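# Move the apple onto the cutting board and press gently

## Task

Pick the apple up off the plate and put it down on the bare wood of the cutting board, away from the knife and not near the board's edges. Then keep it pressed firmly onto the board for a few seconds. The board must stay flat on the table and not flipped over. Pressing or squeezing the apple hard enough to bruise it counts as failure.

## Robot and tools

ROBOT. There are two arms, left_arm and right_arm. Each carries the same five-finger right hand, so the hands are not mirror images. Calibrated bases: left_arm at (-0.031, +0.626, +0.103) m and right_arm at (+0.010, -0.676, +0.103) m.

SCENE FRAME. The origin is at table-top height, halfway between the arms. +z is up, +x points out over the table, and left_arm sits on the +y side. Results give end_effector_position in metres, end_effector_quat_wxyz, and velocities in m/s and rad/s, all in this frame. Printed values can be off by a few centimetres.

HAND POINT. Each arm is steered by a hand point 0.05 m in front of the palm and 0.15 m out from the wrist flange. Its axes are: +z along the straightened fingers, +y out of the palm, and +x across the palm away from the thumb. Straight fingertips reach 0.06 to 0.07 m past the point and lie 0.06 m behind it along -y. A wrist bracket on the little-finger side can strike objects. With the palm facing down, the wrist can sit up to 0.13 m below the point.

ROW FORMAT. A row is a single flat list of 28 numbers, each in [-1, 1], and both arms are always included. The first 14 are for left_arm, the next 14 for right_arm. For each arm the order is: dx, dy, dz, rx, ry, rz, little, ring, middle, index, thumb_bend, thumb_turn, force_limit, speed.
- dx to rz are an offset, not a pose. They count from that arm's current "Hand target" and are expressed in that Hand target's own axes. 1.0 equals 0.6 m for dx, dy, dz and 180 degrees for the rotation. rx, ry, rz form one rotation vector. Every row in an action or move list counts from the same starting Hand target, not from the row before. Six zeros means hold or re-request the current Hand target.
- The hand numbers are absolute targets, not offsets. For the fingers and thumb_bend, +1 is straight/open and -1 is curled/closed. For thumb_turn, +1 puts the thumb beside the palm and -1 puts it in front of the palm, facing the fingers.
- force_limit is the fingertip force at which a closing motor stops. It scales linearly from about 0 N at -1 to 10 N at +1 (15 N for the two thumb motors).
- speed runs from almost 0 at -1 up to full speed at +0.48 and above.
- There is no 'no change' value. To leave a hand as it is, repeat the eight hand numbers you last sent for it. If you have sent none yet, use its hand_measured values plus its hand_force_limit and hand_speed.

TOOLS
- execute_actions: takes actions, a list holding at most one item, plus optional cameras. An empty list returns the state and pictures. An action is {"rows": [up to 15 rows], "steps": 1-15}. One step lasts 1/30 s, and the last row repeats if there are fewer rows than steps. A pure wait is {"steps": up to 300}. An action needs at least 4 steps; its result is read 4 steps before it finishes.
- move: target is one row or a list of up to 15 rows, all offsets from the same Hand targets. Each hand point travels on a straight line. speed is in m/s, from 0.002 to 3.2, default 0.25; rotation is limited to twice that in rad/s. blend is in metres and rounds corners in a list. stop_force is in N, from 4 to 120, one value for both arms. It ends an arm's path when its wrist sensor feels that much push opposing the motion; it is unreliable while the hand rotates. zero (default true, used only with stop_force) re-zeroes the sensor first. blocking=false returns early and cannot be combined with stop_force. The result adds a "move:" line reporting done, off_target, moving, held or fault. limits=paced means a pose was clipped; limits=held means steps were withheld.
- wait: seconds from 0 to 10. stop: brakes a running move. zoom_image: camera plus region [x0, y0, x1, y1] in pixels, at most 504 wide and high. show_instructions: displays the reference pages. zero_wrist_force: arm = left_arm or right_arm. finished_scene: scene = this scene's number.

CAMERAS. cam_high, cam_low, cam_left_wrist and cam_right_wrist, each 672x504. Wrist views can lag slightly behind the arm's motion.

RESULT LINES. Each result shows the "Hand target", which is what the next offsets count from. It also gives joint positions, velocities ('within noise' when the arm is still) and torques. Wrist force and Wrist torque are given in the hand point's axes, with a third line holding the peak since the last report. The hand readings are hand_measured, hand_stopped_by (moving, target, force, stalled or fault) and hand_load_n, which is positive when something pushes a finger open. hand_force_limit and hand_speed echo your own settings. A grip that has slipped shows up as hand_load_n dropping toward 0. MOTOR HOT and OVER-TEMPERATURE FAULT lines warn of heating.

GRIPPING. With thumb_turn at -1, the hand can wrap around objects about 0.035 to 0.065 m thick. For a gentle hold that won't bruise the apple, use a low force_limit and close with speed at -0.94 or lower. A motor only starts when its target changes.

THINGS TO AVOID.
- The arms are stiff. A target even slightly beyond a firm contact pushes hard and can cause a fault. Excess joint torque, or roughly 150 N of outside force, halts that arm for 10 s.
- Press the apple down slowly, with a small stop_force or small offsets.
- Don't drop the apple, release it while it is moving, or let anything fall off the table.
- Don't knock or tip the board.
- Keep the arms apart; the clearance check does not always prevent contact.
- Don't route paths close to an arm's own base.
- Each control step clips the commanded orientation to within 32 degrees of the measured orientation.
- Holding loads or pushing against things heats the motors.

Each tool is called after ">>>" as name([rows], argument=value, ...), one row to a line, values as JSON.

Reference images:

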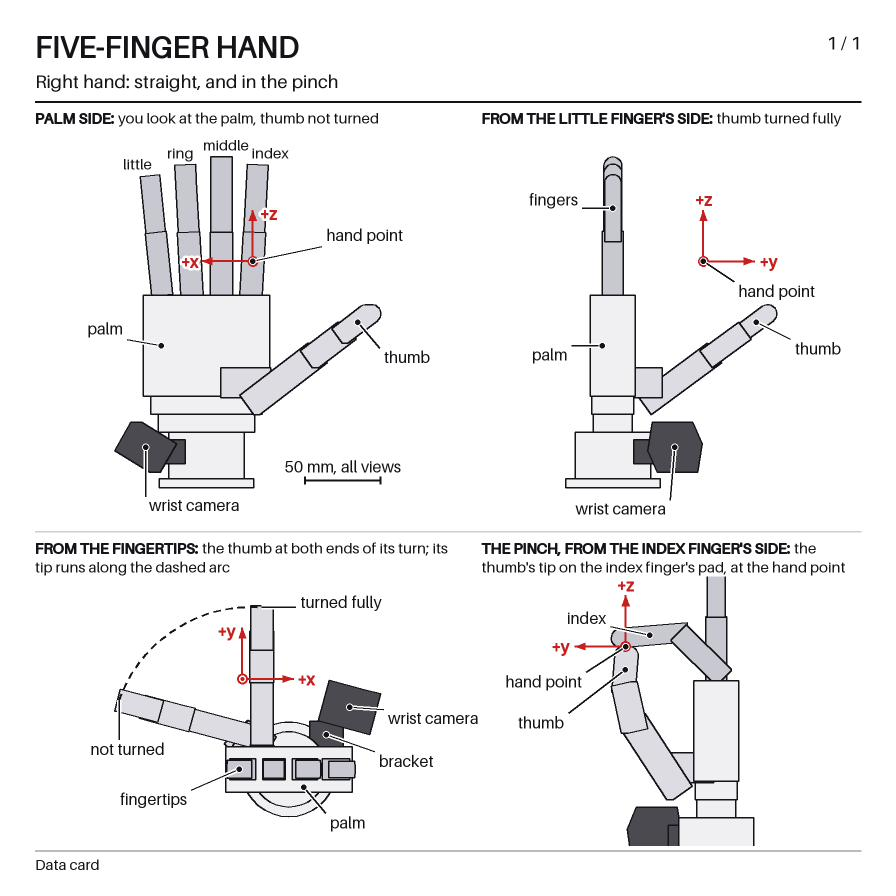

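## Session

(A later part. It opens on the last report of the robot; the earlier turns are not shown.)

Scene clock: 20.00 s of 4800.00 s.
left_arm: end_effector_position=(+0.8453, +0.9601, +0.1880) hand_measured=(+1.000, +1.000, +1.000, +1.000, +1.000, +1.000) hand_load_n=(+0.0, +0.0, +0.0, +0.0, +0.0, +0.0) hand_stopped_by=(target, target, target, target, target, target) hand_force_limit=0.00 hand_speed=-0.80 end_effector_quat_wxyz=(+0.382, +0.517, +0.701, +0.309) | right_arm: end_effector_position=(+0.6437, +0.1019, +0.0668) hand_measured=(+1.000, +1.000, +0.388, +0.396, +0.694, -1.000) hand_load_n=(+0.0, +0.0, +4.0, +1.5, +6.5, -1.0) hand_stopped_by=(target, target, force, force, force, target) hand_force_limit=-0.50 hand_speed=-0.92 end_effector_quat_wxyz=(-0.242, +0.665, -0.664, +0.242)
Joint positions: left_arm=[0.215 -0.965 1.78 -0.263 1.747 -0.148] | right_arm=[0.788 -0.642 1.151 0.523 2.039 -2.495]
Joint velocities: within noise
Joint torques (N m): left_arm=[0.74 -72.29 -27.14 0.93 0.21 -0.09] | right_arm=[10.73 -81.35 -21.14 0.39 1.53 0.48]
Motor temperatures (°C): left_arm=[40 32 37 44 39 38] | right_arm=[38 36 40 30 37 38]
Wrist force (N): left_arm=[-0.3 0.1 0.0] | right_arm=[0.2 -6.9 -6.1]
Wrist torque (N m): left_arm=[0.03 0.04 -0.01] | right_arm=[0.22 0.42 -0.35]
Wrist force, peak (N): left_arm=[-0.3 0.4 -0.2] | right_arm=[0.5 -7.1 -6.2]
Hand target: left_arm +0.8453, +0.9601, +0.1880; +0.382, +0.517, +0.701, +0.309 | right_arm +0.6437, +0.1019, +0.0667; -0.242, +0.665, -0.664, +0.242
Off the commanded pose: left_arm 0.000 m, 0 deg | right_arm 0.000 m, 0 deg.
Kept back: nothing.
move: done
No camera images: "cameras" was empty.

>>> move(target=[0,0,0,0,0,0,1,1,1,1,1,1,0,-0.8,0,0.00055,0.00065,0,0,0,1,1,0,0,0,-1,-0.5,-0.92], speed=0.01, cameras=[])

>>> wait(seconds=4.2, cameras=[])

>>> move(target=[0,0,0,0,0,0,1,1,1,1,1,1,0,-0.8,0,-0.0018,-0.0021,0,0,0,1,1,0,0,0,-1,-0.5,-0.92], speed=0.01, cameras=[])

Scene clock: 20.93 s of 4800.00 s.
left_arm: end_effector_position=(+0.8453, +0.9601, +0.1880) hand_measured=(+1.000, +1.000, +1.000, +1.000, +1.000, +1.000) hand_load_n=(+0.0, +0.0, +0.0, +0.0, +0.0, +0.0) hand_stopped_by=(target, target, target, target, target, target) hand_force_limit=0.00 hand_speed=-0.80 end_effector_quat_wxyz=(+0.382, +0.517, +0.701, +0.309) | right_arm: end_effector_position=(+0.6437, +0.1018, +0.0662) hand_measured=(+1.000, +1.000, +0.388, +0.396, +0.694, -1.000) hand_load_n=(+0.0, +0.5, +3.5, +1.5, +7.0, -0.5) hand_stopped_by=(target, target, force, force, force, target) hand_force_limit=-0.50 hand_speed=-0.92 end_effector_quat_wxyz=(-0.242, +0.665, -0.664, +0.242)
Joint positions: left_arm=[0.215 -0.965 1.78 -0.263 1.747 -0.148] | right_arm=[0.788 -0.641 1.152 0.522 2.039 -2.495]
Joint velocities: within noise
Joint torques (N m): left_arm=[0.93 -73.1 -27.39 0.68 0.4 -0.26] | right_arm=[10.51 -83.19 -22.22 0.47 1.72 2.09]
Motor temperatures (°C): left_arm=[40 32 37 44 39 38] | right_arm=[38 36 39 30 37 38]
Wrist force (N): left_arm=[0.1 0.1 -0.1] | right_arm=[-0.2 -6.1 -6.4]
Wrist torque (N m): left_arm=[0.02 0.00 0.01] | right_arm=[0.16 0.41 -0.35]
Wrist force, peak (N): left_arm=[-0.5 0.2 -0.3] | right_arm=[0.4 -7.0 -6.5]
Hand target: left_arm +0.8453, +0.9601, +0.1880; +0.382, +0.517, +0.701, +0.309 | right_arm +0.6437, +0.1019, +0.0662; -0.242, +0.665, -0.664, +0.242
Off the commanded pose: left_arm 0.000 m, 0 deg | right_arm 0.000 m, 0 deg.
Kept back: nothing.
move: done
No camera images: "cameras" was empty.

Scene clock: 25.13 s of 4800.00 s.
left_arm: end_effector_position=(+0.8453, +0.9601, +0.1880) hand_measured=(+1.000, +1.000, +1.000, +1.000, +1.000, +1.000) hand_load_n=(+0.0, +0.0, +0.0, -0.5, +0.0, +0.0) hand_stopped_by=(target, target, target, target, target, target) hand_force_limit=0.00 hand_speed=-0.80 end_effector_quat_wxyz=(+0.382, +0.517, +0.701, +0.309) | right_arm: end_effector_position=(+0.6437, +0.1018, +0.0662) hand_measured=(+1.000, +1.000, +0.388, +0.396, +0.694, -1.000) hand_load_n=(+0.0, +0.0, +3.5, +1.0, +7.0, -0.5) hand_stopped_by=(target, target, force, force, force, target) hand_force_limit=-0.50 hand_speed=-0.92 end_effector_quat_wxyz=(-0.242, +0.665, -0.664, +0.242)
Joint positions: left_arm=[0.215 -0.965 1.78 -0.263 1.747 -0.148] | right_arm=[0.788 -0.641 1.152 0.522 2.039 -2.495]
Joint velocities: within noise
Joint torques (N m): left_arm=[1.41 -72.1 -27.13 0.87 0.27 0.03] | right_arm=[12.28 -94.19 -29.72 3.78 1.89 2.87]
Motor temperatures (°C): left_arm=[40 32 37 44 39 38] | right_arm=[38 36 39 30 37 38]
Wrist force (N): left_arm=[0.1 0.1 -0.2] | right_arm=[0.1 -6.1 -6.8]
Wrist torque (N m): left_arm=[0.04 -0.01 0.02] | right_arm=[0.18 0.37 -0.33]
Wrist force, peak (N): left_arm=[-0.6 0.1 -0.1] | right_arm=[0.1 -6.5 -6.8]
Hand target: left_arm +0.8453, +0.9601, +0.1880; +0.382, +0.517, +0.701, +0.309 | right_arm +0.6437, +0.1019, +0.0662; -0.242, +0.665, -0.664, +0.242
Off the commanded pose: left_arm 0.000 m, 0 deg | right_arm 0.000 m, 0 deg.
Steps of this call (1-126: nothing new was sent). Readings (end_effector_position of left_arm | right_arm; what the end effector reports):
1: (+0.8453, +0.9601, +0.1880) | (+0.6437, +0.1018, +0.0662) | left_arm hand_measured=(+1.000, +1.000, +1.000, +1.000, +1.000, +1.000) hand_load_n=(+0.0, +0.0, +0.5, +0.0, -0.5, +0.0) hand_stopped_by=(target, target, target, target, target, target) hand_force_limit=0.00 hand_speed=-0.80 | right_arm hand_measured=(+1.000, +1.000, +0.388, +0.396, +0.694, -1.000) hand_load_n=(+0.0, +0.0, +3.5, +1.5, +7.0, -0.5) hand_stopped_by=(target, target, force, force, force, target) hand_force_limit=-0.50 hand_speed=-0.92
2: (+0.8453, +0.9601, +0.1880) | (+0.6437, +0.1018, +0.0662) | left_arm hand_measured=(+1.000, +1.000, +1.000, +1.000, +1.000, +1.000) hand_load_n=(+0.0, +0.0, +0.0, -0.5, +0.0, +0.0) hand_stopped_by=(target, target, target, target, target, target) hand_force_limit=0.00 hand_speed=-0.80 | right_arm hand_measured=(+1.000, +1.000, +0.388, +0.396, +0.694, -1.000) hand_load_n=(+0.0, +0.0, +3.5, +1.5, +7.0, -0.5) hand_stopped_by=(target, target, force, force, force, target) hand_force_limit=-0.50 hand_speed=-0.92
4: (+0.8453, +0.9601, +0.1880) | (+0.6437, +0.1018, +0.0662) | left_arm hand_measured=(+1.000, +1.000, +1.000, +1.000, +1.000, +1.000) hand_load_n=(+0.0, -0.5, +0.0, +0.0, +0.0, +0.0) hand_stopped_by=(target, target, target, target, target, target) hand_force_limit=0.00 hand_speed=-0.80 | right_arm hand_measured=(+1.000, +1.000, +0.388, +0.396, +0.694, -1.000) hand_load_n=(+0.0, +0.0, +3.5, +1.5, +7.0, -0.5) hand_stopped_by=(target, target, force, force, force, target) hand_force_limit=-0.50 hand_speed=-0.92
8: (+0.8453, +0.9601, +0.1880) | (+0.6437, +0.1018, +0.0662) | left_arm hand_measured=(+1.000, +1.000, +1.000, +1.000, +1.000, +1.000) hand_load_n=(+0.0, +0.0, +0.0, +0.0, +0.0, +0.0) hand_stopped_by=(target, target, target, target, target, target) hand_force_limit=0.00 hand_speed=-0.80 | right_arm hand_measured=(+1.000, +1.000, +0.388, +0.396, +0.694, -1.000) hand_load_n=(+0.0, +0.0, +3.5, +1.5, +7.0, -1.0) hand_stopped_by=(target, target, force, force, force, target) hand_force_limit=-0.50 hand_speed=-0.92
126: the state above
No camera images: "cameras" was empty.

Scene clock: 25.83 s of 4800.00 s.
left_arm: end_effector_position=(+0.8453, +0.9601, +0.1880) hand_measured=(+1.000, +1.000, +1.000, +1.000, +1.000, +1.000) hand_load_n=(+0.0, +0.0, +0.0, +0.0, +0.0, +0.0) hand_stopped_by=(target, target, target, target, target, target) hand_force_limit=0.00 hand_speed=-0.80 end_effector_quat_wxyz=(+0.382, +0.517, +0.701, +0.309) | right_arm: end_effector_position=(+0.6437, +0.1019, +0.0679) hand_measured=(+1.000, +1.000, +0.388, +0.396, +0.694, -1.000) hand_load_n=(+0.0, +0.0, +4.0, +2.0, +7.5, +0.5) hand_stopped_by=(target, target, force, force, force, target) hand_force_limit=-0.50 hand_speed=-0.92 end_effector_quat_wxyz=(-0.242, +0.665, -0.664, +0.242)
Joint positions: left_arm=[0.215 -0.965 1.78 -0.263 1.747 -0.148] | right_arm=[0.788 -0.643 1.151 0.524 2.039 -2.495]
Joint velocities: within noise
Joint torques (N m): left_arm=[1.27 -71.25 -27.19 0.99 0.38 -0.09] | right_arm=[7.65 -111.48 -41.39 4.76 1.14 1.82]
Motor temperatures (°C): left_arm=[40 32 37 44 39 38] | right_arm=[38 36 39 30 37 38]
Wrist force (N): left_arm=[-0.1 -0.2 0.1] | right_arm=[-1.1 0.2 1.0]
Wrist torque (N m): left_arm=[-0.04 0.01 -0.01] | right_arm=[0.20 0.31 -0.26]
Wrist force, peak (N): left_arm=[-0.4 -0.2 -0.4] | right_arm=[0.2 -6.0 -6.6]
Hand target: left_arm +0.8453, +0.9601, +0.1880; +0.382, +0.517, +0.701, +0.309 | right_arm +0.6437, +0.1019, +0.0679; -0.242, +0.665, -0.664, +0.242
Off the commanded pose: left_arm 0.000 m, 0 deg | right_arm 0.000 m, 0 deg.
Kept back: nothing.
move: done
No camera images: "cameras" was empty.

>>> move(target=[0,0,0,0,0,0,1,1,1,1,1,1,0,-0.8,0,0.001,0.0012,0,0,0,1,1,0,0,0,-1,-0.5,-0.92], speed=0.01, cameras=[])

>>> wait(seconds=1.5, cameras=[])

>>> move(target=[0,0,0,0,0,0,1,1,1,1,1,1,0,-0.8,0,-0.0003,-0.0004,0,0,0,1,1,0,0,0,-1,-0.5,-0.92], speed=0.01, cameras=[])

>>> move(target=[0,0,0,0,0,0,1,1,1,1,1,1,0,-0.8,0,0,0,0,0,0,1,1,1,1,1,-1,-0.5,-0.8], cameras=["cam_high","cam_low","cam_right_wrist"])

>>> zoom_image(camera="cam_low", region=[470, 180, 650, 320])

Scene clock: 26.97 s of 4800.00 s.
left_arm: end_effector_position=(+0.8453, +0.9601, +0.1880) hand_measured=(+1.000, +1.000, +1.000, +1.000, +1.000, +1.000) hand_load_n=(+0.0, +0.0, +0.0, +0.0, +0.0, +0.0) hand_stopped_by=(target, target, target, target, target, target) hand_force_limit=0.00 hand_speed=-0.80 end_effector_quat_wxyz=(+0.382, +0.517, +0.701, +0.309) | right_arm: end_effector_position=(+0.6437, +0.1019, +0.0670) hand_measured=(+1.000, +1.000, +0.388, +0.396, +0.694, -1.000) hand_load_n=(+0.0, +0.0, +4.0, +2.0, +7.0, +0.5) hand_stopped_by=(target, target, force, force, force, target) hand_force_limit=-0.50 hand_speed=-0.92 end_effector_quat_wxyz=(-0.242, +0.665, -0.664, +0.242)
Joint positions: left_arm=[0.215 -0.965 1.78 -0.263 1.747 -0.148] | right_arm=[0.788 -0.642 1.151 0.523 2.039 -2.495]
Joint velocities: within noise
Joint torques (N m): left_arm=[1.78 -70 -28.13 0.85 0.5 -0.25] | right_arm=[0.2 -89.58 -25.25 0.53 0.35 0.44]
Motor temperatures (°C): left_arm=[40 32 37 44 39 38] | right_arm=[38 36 39 30 37 38]
Wrist force (N): left_arm=[0.1 0.1 -0.4] | right_arm=[-1.3 -1.1 0.2]
Wrist torque (N m): left_arm=[0.04 0.00 0.01] | right_arm=[0.19 0.34 -0.28]
Wrist force, peak (N): left_arm=[-0.5 -0.3 -0.2] | right_arm=[-1.0 0.0 1.7]
Hand target: left_arm +0.8453, +0.9601, +0.1880; +0.382, +0.517, +0.701, +0.309 | right_arm +0.6437, +0.1019, +0.0669; -0.242, +0.665, -0.664, +0.242
Off the commanded pose: left_arm 0.000 m, 0 deg | right_arm 0.000 m, 0 deg.
Kept back: nothing.
move: done
No camera images: "cameras" was empty.

Scene clock: 28.47 s of 4800.00 s.
left_arm: end_effector_position=(+0.8453, +0.9601, +0.1880) hand_measured=(+1.000, +1.000, +1.000, +1.000, +1.000, +1.000) hand_load_n=(+0.5, +0.0, +0.0, +0.0, +0.0, +0.0) hand_stopped_by=(target, target, target, target, target, target) hand_force_limit=0.00 hand_speed=-0.80 end_effector_quat_wxyz=(+0.382, +0.517, +0.701, +0.309) | right_arm: end_effector_position=(+0.6437, +0.1019, +0.0669) hand_measured=(+1.000, +1.000, +0.388, +0.396, +0.694, -1.000) hand_load_n=(+0.0, +0.0, +4.0, +2.0, +7.0, +0.5) hand_stopped_by=(target, target, force, force, force, target) hand_force_limit=-0.50 hand_speed=-0.92 end_effector_quat_wxyz=(-0.242, +0.665, -0.664, +0.242)
Joint positions: left_arm=[0.215 -0.965 1.78 -0.263 1.747 -0.148] | right_arm=[0.788 -0.642 1.151 0.523 2.039 -2.495]
Joint velocities: within noise
Joint torques (N m): left_arm=[1.21 -72.17 -27.21 0.68 0.42 -0.27] | right_arm=[-11.06 -87.25 -26.22 4.01 -0.74 -2.35]
Motor temperatures (°C): left_arm=[40 32 37 44 39 38] | right_arm=[38 36 39 30 37 38]
Wrist force (N): left_arm=[0.0 0.0 -0.2] | right_arm=[-1.1 -1.3 0.2]
Wrist torque (N m): left_arm=[0.01 0.01 0.00] | right_arm=[0.20 0.30 -0.28]
Wrist force, peak (N): left_arm=[-0.3 0.1 -0.5] | right_arm=[-1.3 -1.7 0.1]
Hand target: left_arm +0.8453, +0.9601, +0.1880; +0.382, +0.517, +0.701, +0.309 | right_arm +0.6437, +0.1019, +0.0669; -0.242, +0.665, -0.664, +0.242
Off the commanded pose: left_arm 0.000 m, 0 deg | right_arm 0.000 m, 0 deg.
Steps of this call (1-45: nothing new was sent). Readings (end_effector_position of left_arm | right_arm; what the end effector reports):
1: (+0.8453, +0.9601, +0.1880) | (+0.6437, +0.1019, +0.0670) | left_arm hand_measured=(+1.000, +1.000, +1.000, +1.000, +1.000, +1.000) hand_load_n=(+0.0, +0.0, +0.0, +0.0, +0.0, +0.0) hand_stopped_by=(target, target, target, target, target, target) hand_force_limit=0.00 hand_speed=-0.80 | right_arm hand_measured=(+1.000, +1.000, +0.388, +0.396, +0.694, -1.000) hand_load_n=(-0.5, +0.0, +4.0, +2.0, +7.0, +0.5) hand_stopped_by=(target, target, force, force, force, target) hand_force_limit=-0.50 hand_speed=-0.92
2: (+0.8453, +0.9601, +0.1880) | (+0.6437, +0.1019, +0.0670) | left_arm hand_measured=(+1.000, +1.000, +1.000, +1.000, +1.000, +1.000) hand_load_n=(+0.0, +0.0, +0.0, +0.0, +0.0, +0.0) hand_stopped_by=(target, target, target, target, target, target) hand_force_limit=0.00 hand_speed=-0.80 | right_arm hand_measured=(+1.000, +1.000, +0.388, +0.396, +0.694, -1.000) hand_load_n=(+0.0, +0.0, +4.0, +2.0, +7.0, +1.0) hand_stopped_by=(target, target, force, force, force, target) hand_force_limit=-0.50 hand_speed=-0.92
4: (+0.8453, +0.9601, +0.1880) | (+0.6437, +0.1019, +0.0670) | left_arm hand_measured=(+1.000, +1.000, +1.000, +1.000, +1.000, +1.000) hand_load_n=(+0.0, +0.0, +0.5, +0.0, +0.0, +0.0) hand_stopped_by=(target, target, target, target, target, target) hand_force_limit=0.00 hand_speed=-0.80 | right_arm hand_measured=(+1.000, +1.000, +0.388, +0.396, +0.694, -1.000) hand_load_n=(+0.0, +0.0, +4.0, +2.0, +7.0, +0.5) hand_stopped_by=(target, target, force, force, force, target) hand_force_limit=-0.50 hand_speed=-0.92
8: (+0.8453, +0.9601, +0.1880) | (+0.6437, +0.1019, +0.0670) | left_arm hand_measured=(+1.000, +1.000, +1.000, +1.000, +1.000, +1.000) hand_load_n=(+0.0, +0.0, +0.0, +0.0, +0.0, +0.0) hand_stopped_by=(target, target, target, target, target, target) hand_force_limit=0.00 hand_speed=-0.80 | right_arm hand_measured=(+1.000, +1.000, +0.388, +0.396, +0.694, -1.000) hand_load_n=(+0.0, +0.0, +4.0, +2.0, +7.5, +0.5) hand_stopped_by=(target, target, force, force, force, target) hand_force_limit=-0.50 hand_speed=-0.92
45: the state above
No camera images: "cameras" was empty.

Scene clock: 29.17 s of 4800.00 s.
left_arm: end_effector_position=(+0.8453, +0.9601, +0.1880) hand_measured=(+1.000, +1.000, +1.000, +1.000, +1.000, +1.000) hand_load_n=(+0.5, +0.0, +0.0, +0.0, +0.0, +0.0) hand_stopped_by=(target, target, target, target, target, target) hand_force_limit=0.00 hand_speed=-0.80 end_effector_quat_wxyz=(+0.382, +0.517, +0.701, +0.309) | right_arm: end_effector_position=(+0.6437, +0.1018, +0.0672) hand_measured=(+1.000, +1.000, +0.388, +0.396, +0.694, -1.000) hand_load_n=(+0.0, +0.0, +4.0, +2.0, +7.0, +1.0) hand_stopped_by=(target, target, force, force, force, target) hand_force_limit=-0.50 hand_speed=-0.92 end_effector_quat_wxyz=(-0.242, +0.665, -0.664, +0.242)
Joint positions: left_arm=[0.215 -0.965 1.78 -0.263 1.747 -0.148] | right_arm=[0.788 -0.642 1.151 0.524 2.039 -2.495]
Joint velocities: within noise
Joint torques (N m): left_arm=[1.85 -71.48 -27.79 0.85 0.35 -0.42] | right_arm=[-11.44 -112.83 -36.3 5.25 -0.77 -2.9]
Motor temperatures (°C): left_arm=[40 32 37 44 39 38] | right_arm=[38 36 39 30 37 38]
Wrist force (N): left_arm=[-0.1 -0.2 -0.4] | right_arm=[-1.2 -0.4 0.8]
Wrist torque (N m): left_arm=[0.00 0.04 -0.01] | right_arm=[0.20 0.31 -0.27]
Wrist force, peak (N): left_arm=[-0.2 0.0 -0.5] | right_arm=[-1.3 -1.8 0.3]
Hand target: left_arm +0.8453, +0.9601, +0.1880; +0.382, +0.517, +0.701, +0.309 | right_arm +0.6437, +0.1019, +0.0672; -0.242, +0.665, -0.664, +0.242
Off the commanded pose: left_arm 0.000 m, 0 deg | right_arm 0.000 m, 0 deg.
Kept back: nothing.
move: done
No camera images: "cameras" was empty.

Scene clock: 30.53 s of 4800.00 s.
left_arm: end_effector_position=(+0.8453, +0.9601, +0.1880) hand_measured=(+1.000, +1.000, +1.000, +1.000, +1.000, +1.000) hand_load_n=(+0.0, +0.0, +0.0, +0.0, +0.0, +0.0) hand_stopped_by=(target, target, target, target, target, target) hand_force_limit=0.00 hand_speed=-0.80 end_effector_quat_wxyz=(+0.382, +0.517, +0.701, +0.309) | right_arm: end_effector_position=(+0.6437, +0.1019, +0.0672) hand_measured=(+1.000, +1.000, +1.000, +1.000, +1.000, -1.000) hand_load_n=(+0.0, +0.0, +0.0, +0.0, +0.0, +0.0) hand_stopped_by=(target, target, target, target, target, target) hand_force_limit=-0.50 hand_speed=-0.80 end_effector_quat_wxyz=(-0.242, +0.665, -0.664, +0.242)
Joint positions: left_arm=[0.215 -0.965 1.78 -0.263 1.747 -0.148] | right_arm=[0.788 -0.642 1.151 0.524 2.039 -2.495]
Joint velocities: within noise
Joint torques (N m): left_arm=[0.86 -71.88 -27.58 0.93 0.45 -0.44] | right_arm=[-11.81 -112.14 -39.35 3.53 0.14 -2.92]
Motor temperatures (°C): left_arm=[40 32 37 44 39 38] | right_arm=[38 36 39 30 37 38]
Wrist force (N): left_arm=[-0.1 0.0 -0.2] | right_arm=[-1.0 -0.9 -0.2]
Wrist torque (N m): left_arm=[0.01 0.02 0.00] | right_arm=[0.20 0.31 -0.27]
Wrist force, peak (N): left_arm=[-0.6 0.2 0.0] | right_arm=[-1.2 -1.3 -0.6]
Hand target: left_arm +0.8453, +0.9601, +0.1880; +0.382, +0.517, +0.701, +0.309 | right_arm +0.6437, +0.1019, +0.0672; -0.242, +0.665, -0.664, +0.242
Off the commanded pose: left_arm 0.000 m, 0 deg | right_arm 0.000 m, 0 deg.
Kept back: nothing.
move: done
camera_calibration:
cam_right_wrist: T_world_to_cam=[[-0.737244, -0.29365, -0.608475, 0.546322], [-0.516238, 0.82583, 0.226943, 0.236756], [0.435855, 0.48143, -0.760431, -0.161906], [0, 0, 0, 1]] pos_world=[0.595563, 0.0428541, 0.155574]
Images, in order (width x height): cam_high 672x504, cam_low 672x504, cam_right_wrist 672x504.

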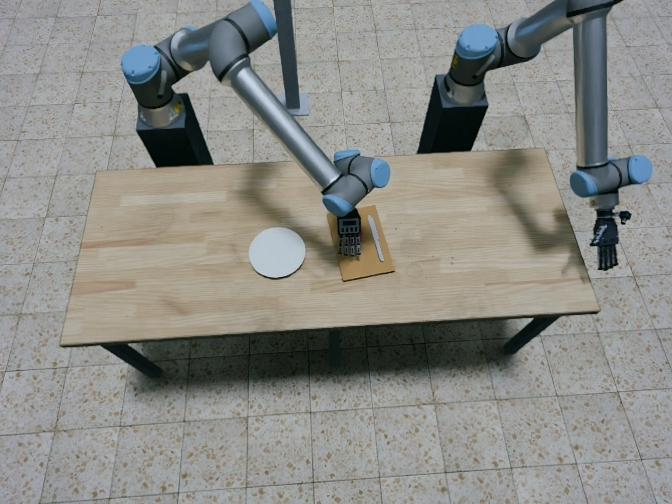

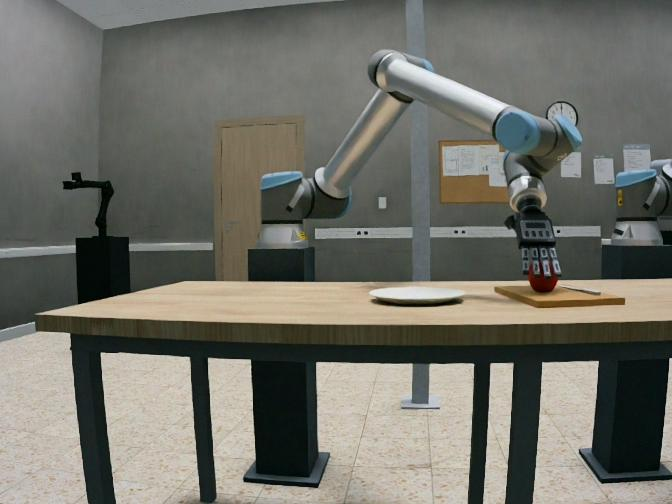

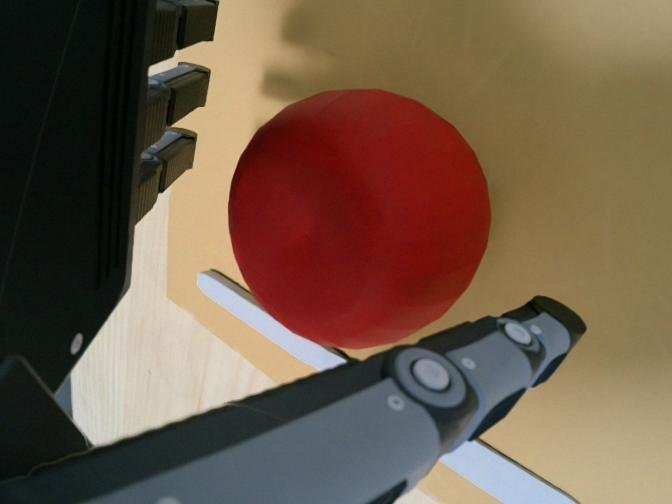

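Scaled by 2.800 from the camera's 672x504 image, which has a finer 960x720 frame.

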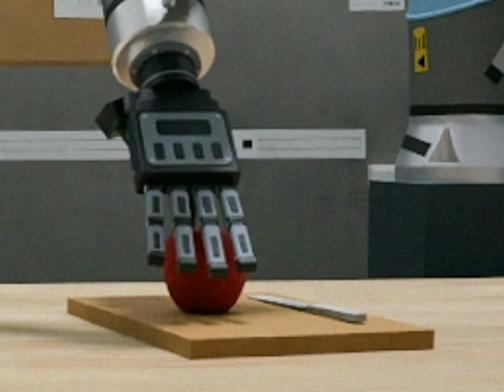

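Retract up and verify.

>>> move(target=[0,0,0,0,0,0,1,1,1,1,1,1,0,-0.8,0,-0.129,-0.153,0,0,0,1,1,1,1,1,-1,-0.5,-0.8], speed=0.12, cameras=["cam_high","cam_low","cam_right_wrist"])

>>> zoom_image(camera="cam_high", region=[300, 180, 420, 300])

Scene clock: 32.10 s of 4800.00 s.
left_arm: end_effector_position=(+0.8453, +0.9601, +0.1880) hand_measured=(+1.000, +1.000, +1.000, +1.000, +1.000, +1.000) hand_load_n=(+0.0, +0.0, +0.0, +0.0, +0.0, +0.0) hand_stopped_by=(target, target, target, target, target, target) hand_force_limit=0.00 hand_speed=-0.80 end_effector_quat_wxyz=(+0.382, +0.517, +0.701, +0.309) | right_arm: end_effector_position=(+0.6441, +0.1020, +0.1875) hand_measured=(+1.000, +1.000, +1.000, +1.000, +1.000, -1.000) hand_load_n=(+0.0, +0.0, +0.0, +0.0, +0.0, +0.0) hand_stopped_by=(target, target, target, target, target, target) hand_force_limit=-0.50 hand_speed=-0.80 end_effector_quat_wxyz=(-0.242, +0.665, -0.664, +0.242)
Joint positions: left_arm=[0.215 -0.965 1.78 -0.263 1.747 -0.148] | right_arm=[0.788 -0.734 1.094 0.672 2.039 -2.495]
Joint velocities: within noise
Joint torques (N m): left_arm=[1.81 -70.96 -27.77 1.12 0.18 -0.46] | right_arm=[-16.13 -86.99 -28.86 0.45 -0.86 -2.11]
Motor temperatures (°C): left_arm=[40 32 37 44 39 38] | right_arm=[38 36 39 30 37 38]
Wrist force (N): left_arm=[-0.4 0.1 -0.2] | right_arm=[-1.3 -1.2 -0.3]
Wrist torque (N m): left_arm=[0.04 0.07 -0.02] | right_arm=[0.15 0.36 -0.30]
Wrist force, peak (N): left_arm=[-0.4 0.1 -0.3] | right_arm=[-0.9 -2.1 -1.4]
Hand target: left_arm +0.8453, +0.9601, +0.1880; +0.382, +0.517, +0.701, +0.309 | right_arm +0.6440, +0.1019, +0.1873; -0.242, +0.665, -0.664, +0.242
Off the commanded pose: left_arm 0.000 m, 0 deg | right_arm 0.000 m, 0 deg.
Kept back: nothing.
move: done
camera_calibration:
cam_right_wrist: T_world_to_cam=[[-0.737179, -0.293682, -0.608537, 0.619765], [-0.516303, 0.825797, 0.226915, 0.209649], [0.435887, 0.481467, -0.76039, -0.0707574], [0, 0, 0, 1]] pos_world=[0.595963, 0.0429542, 0.275775]
Images, in order (width x height): cam_high 672x504, cam_low 672x504, cam_right_wrist 672x504.

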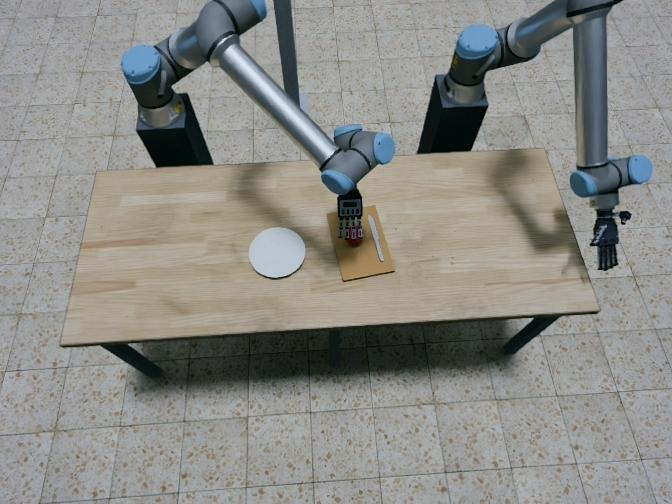

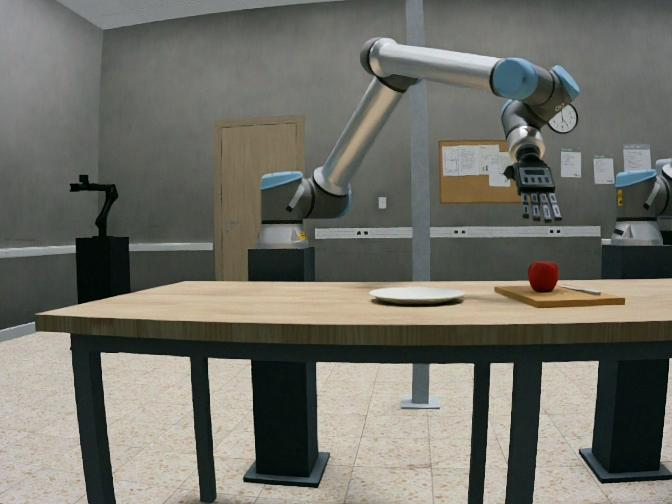

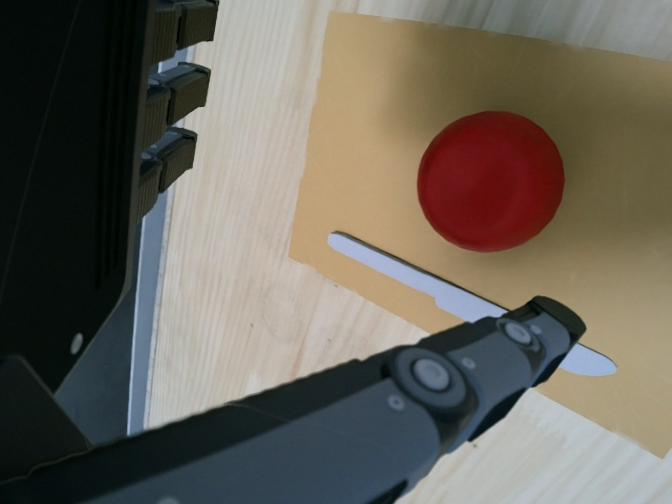

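Scaled by 4.200 from the camera's 672x504 image, which has a finer 960x720 frame.

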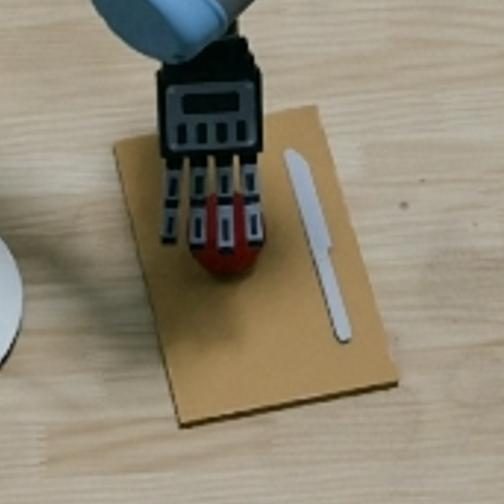

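>>> finished_scene(scene=2)

The scene is finished: the task was done.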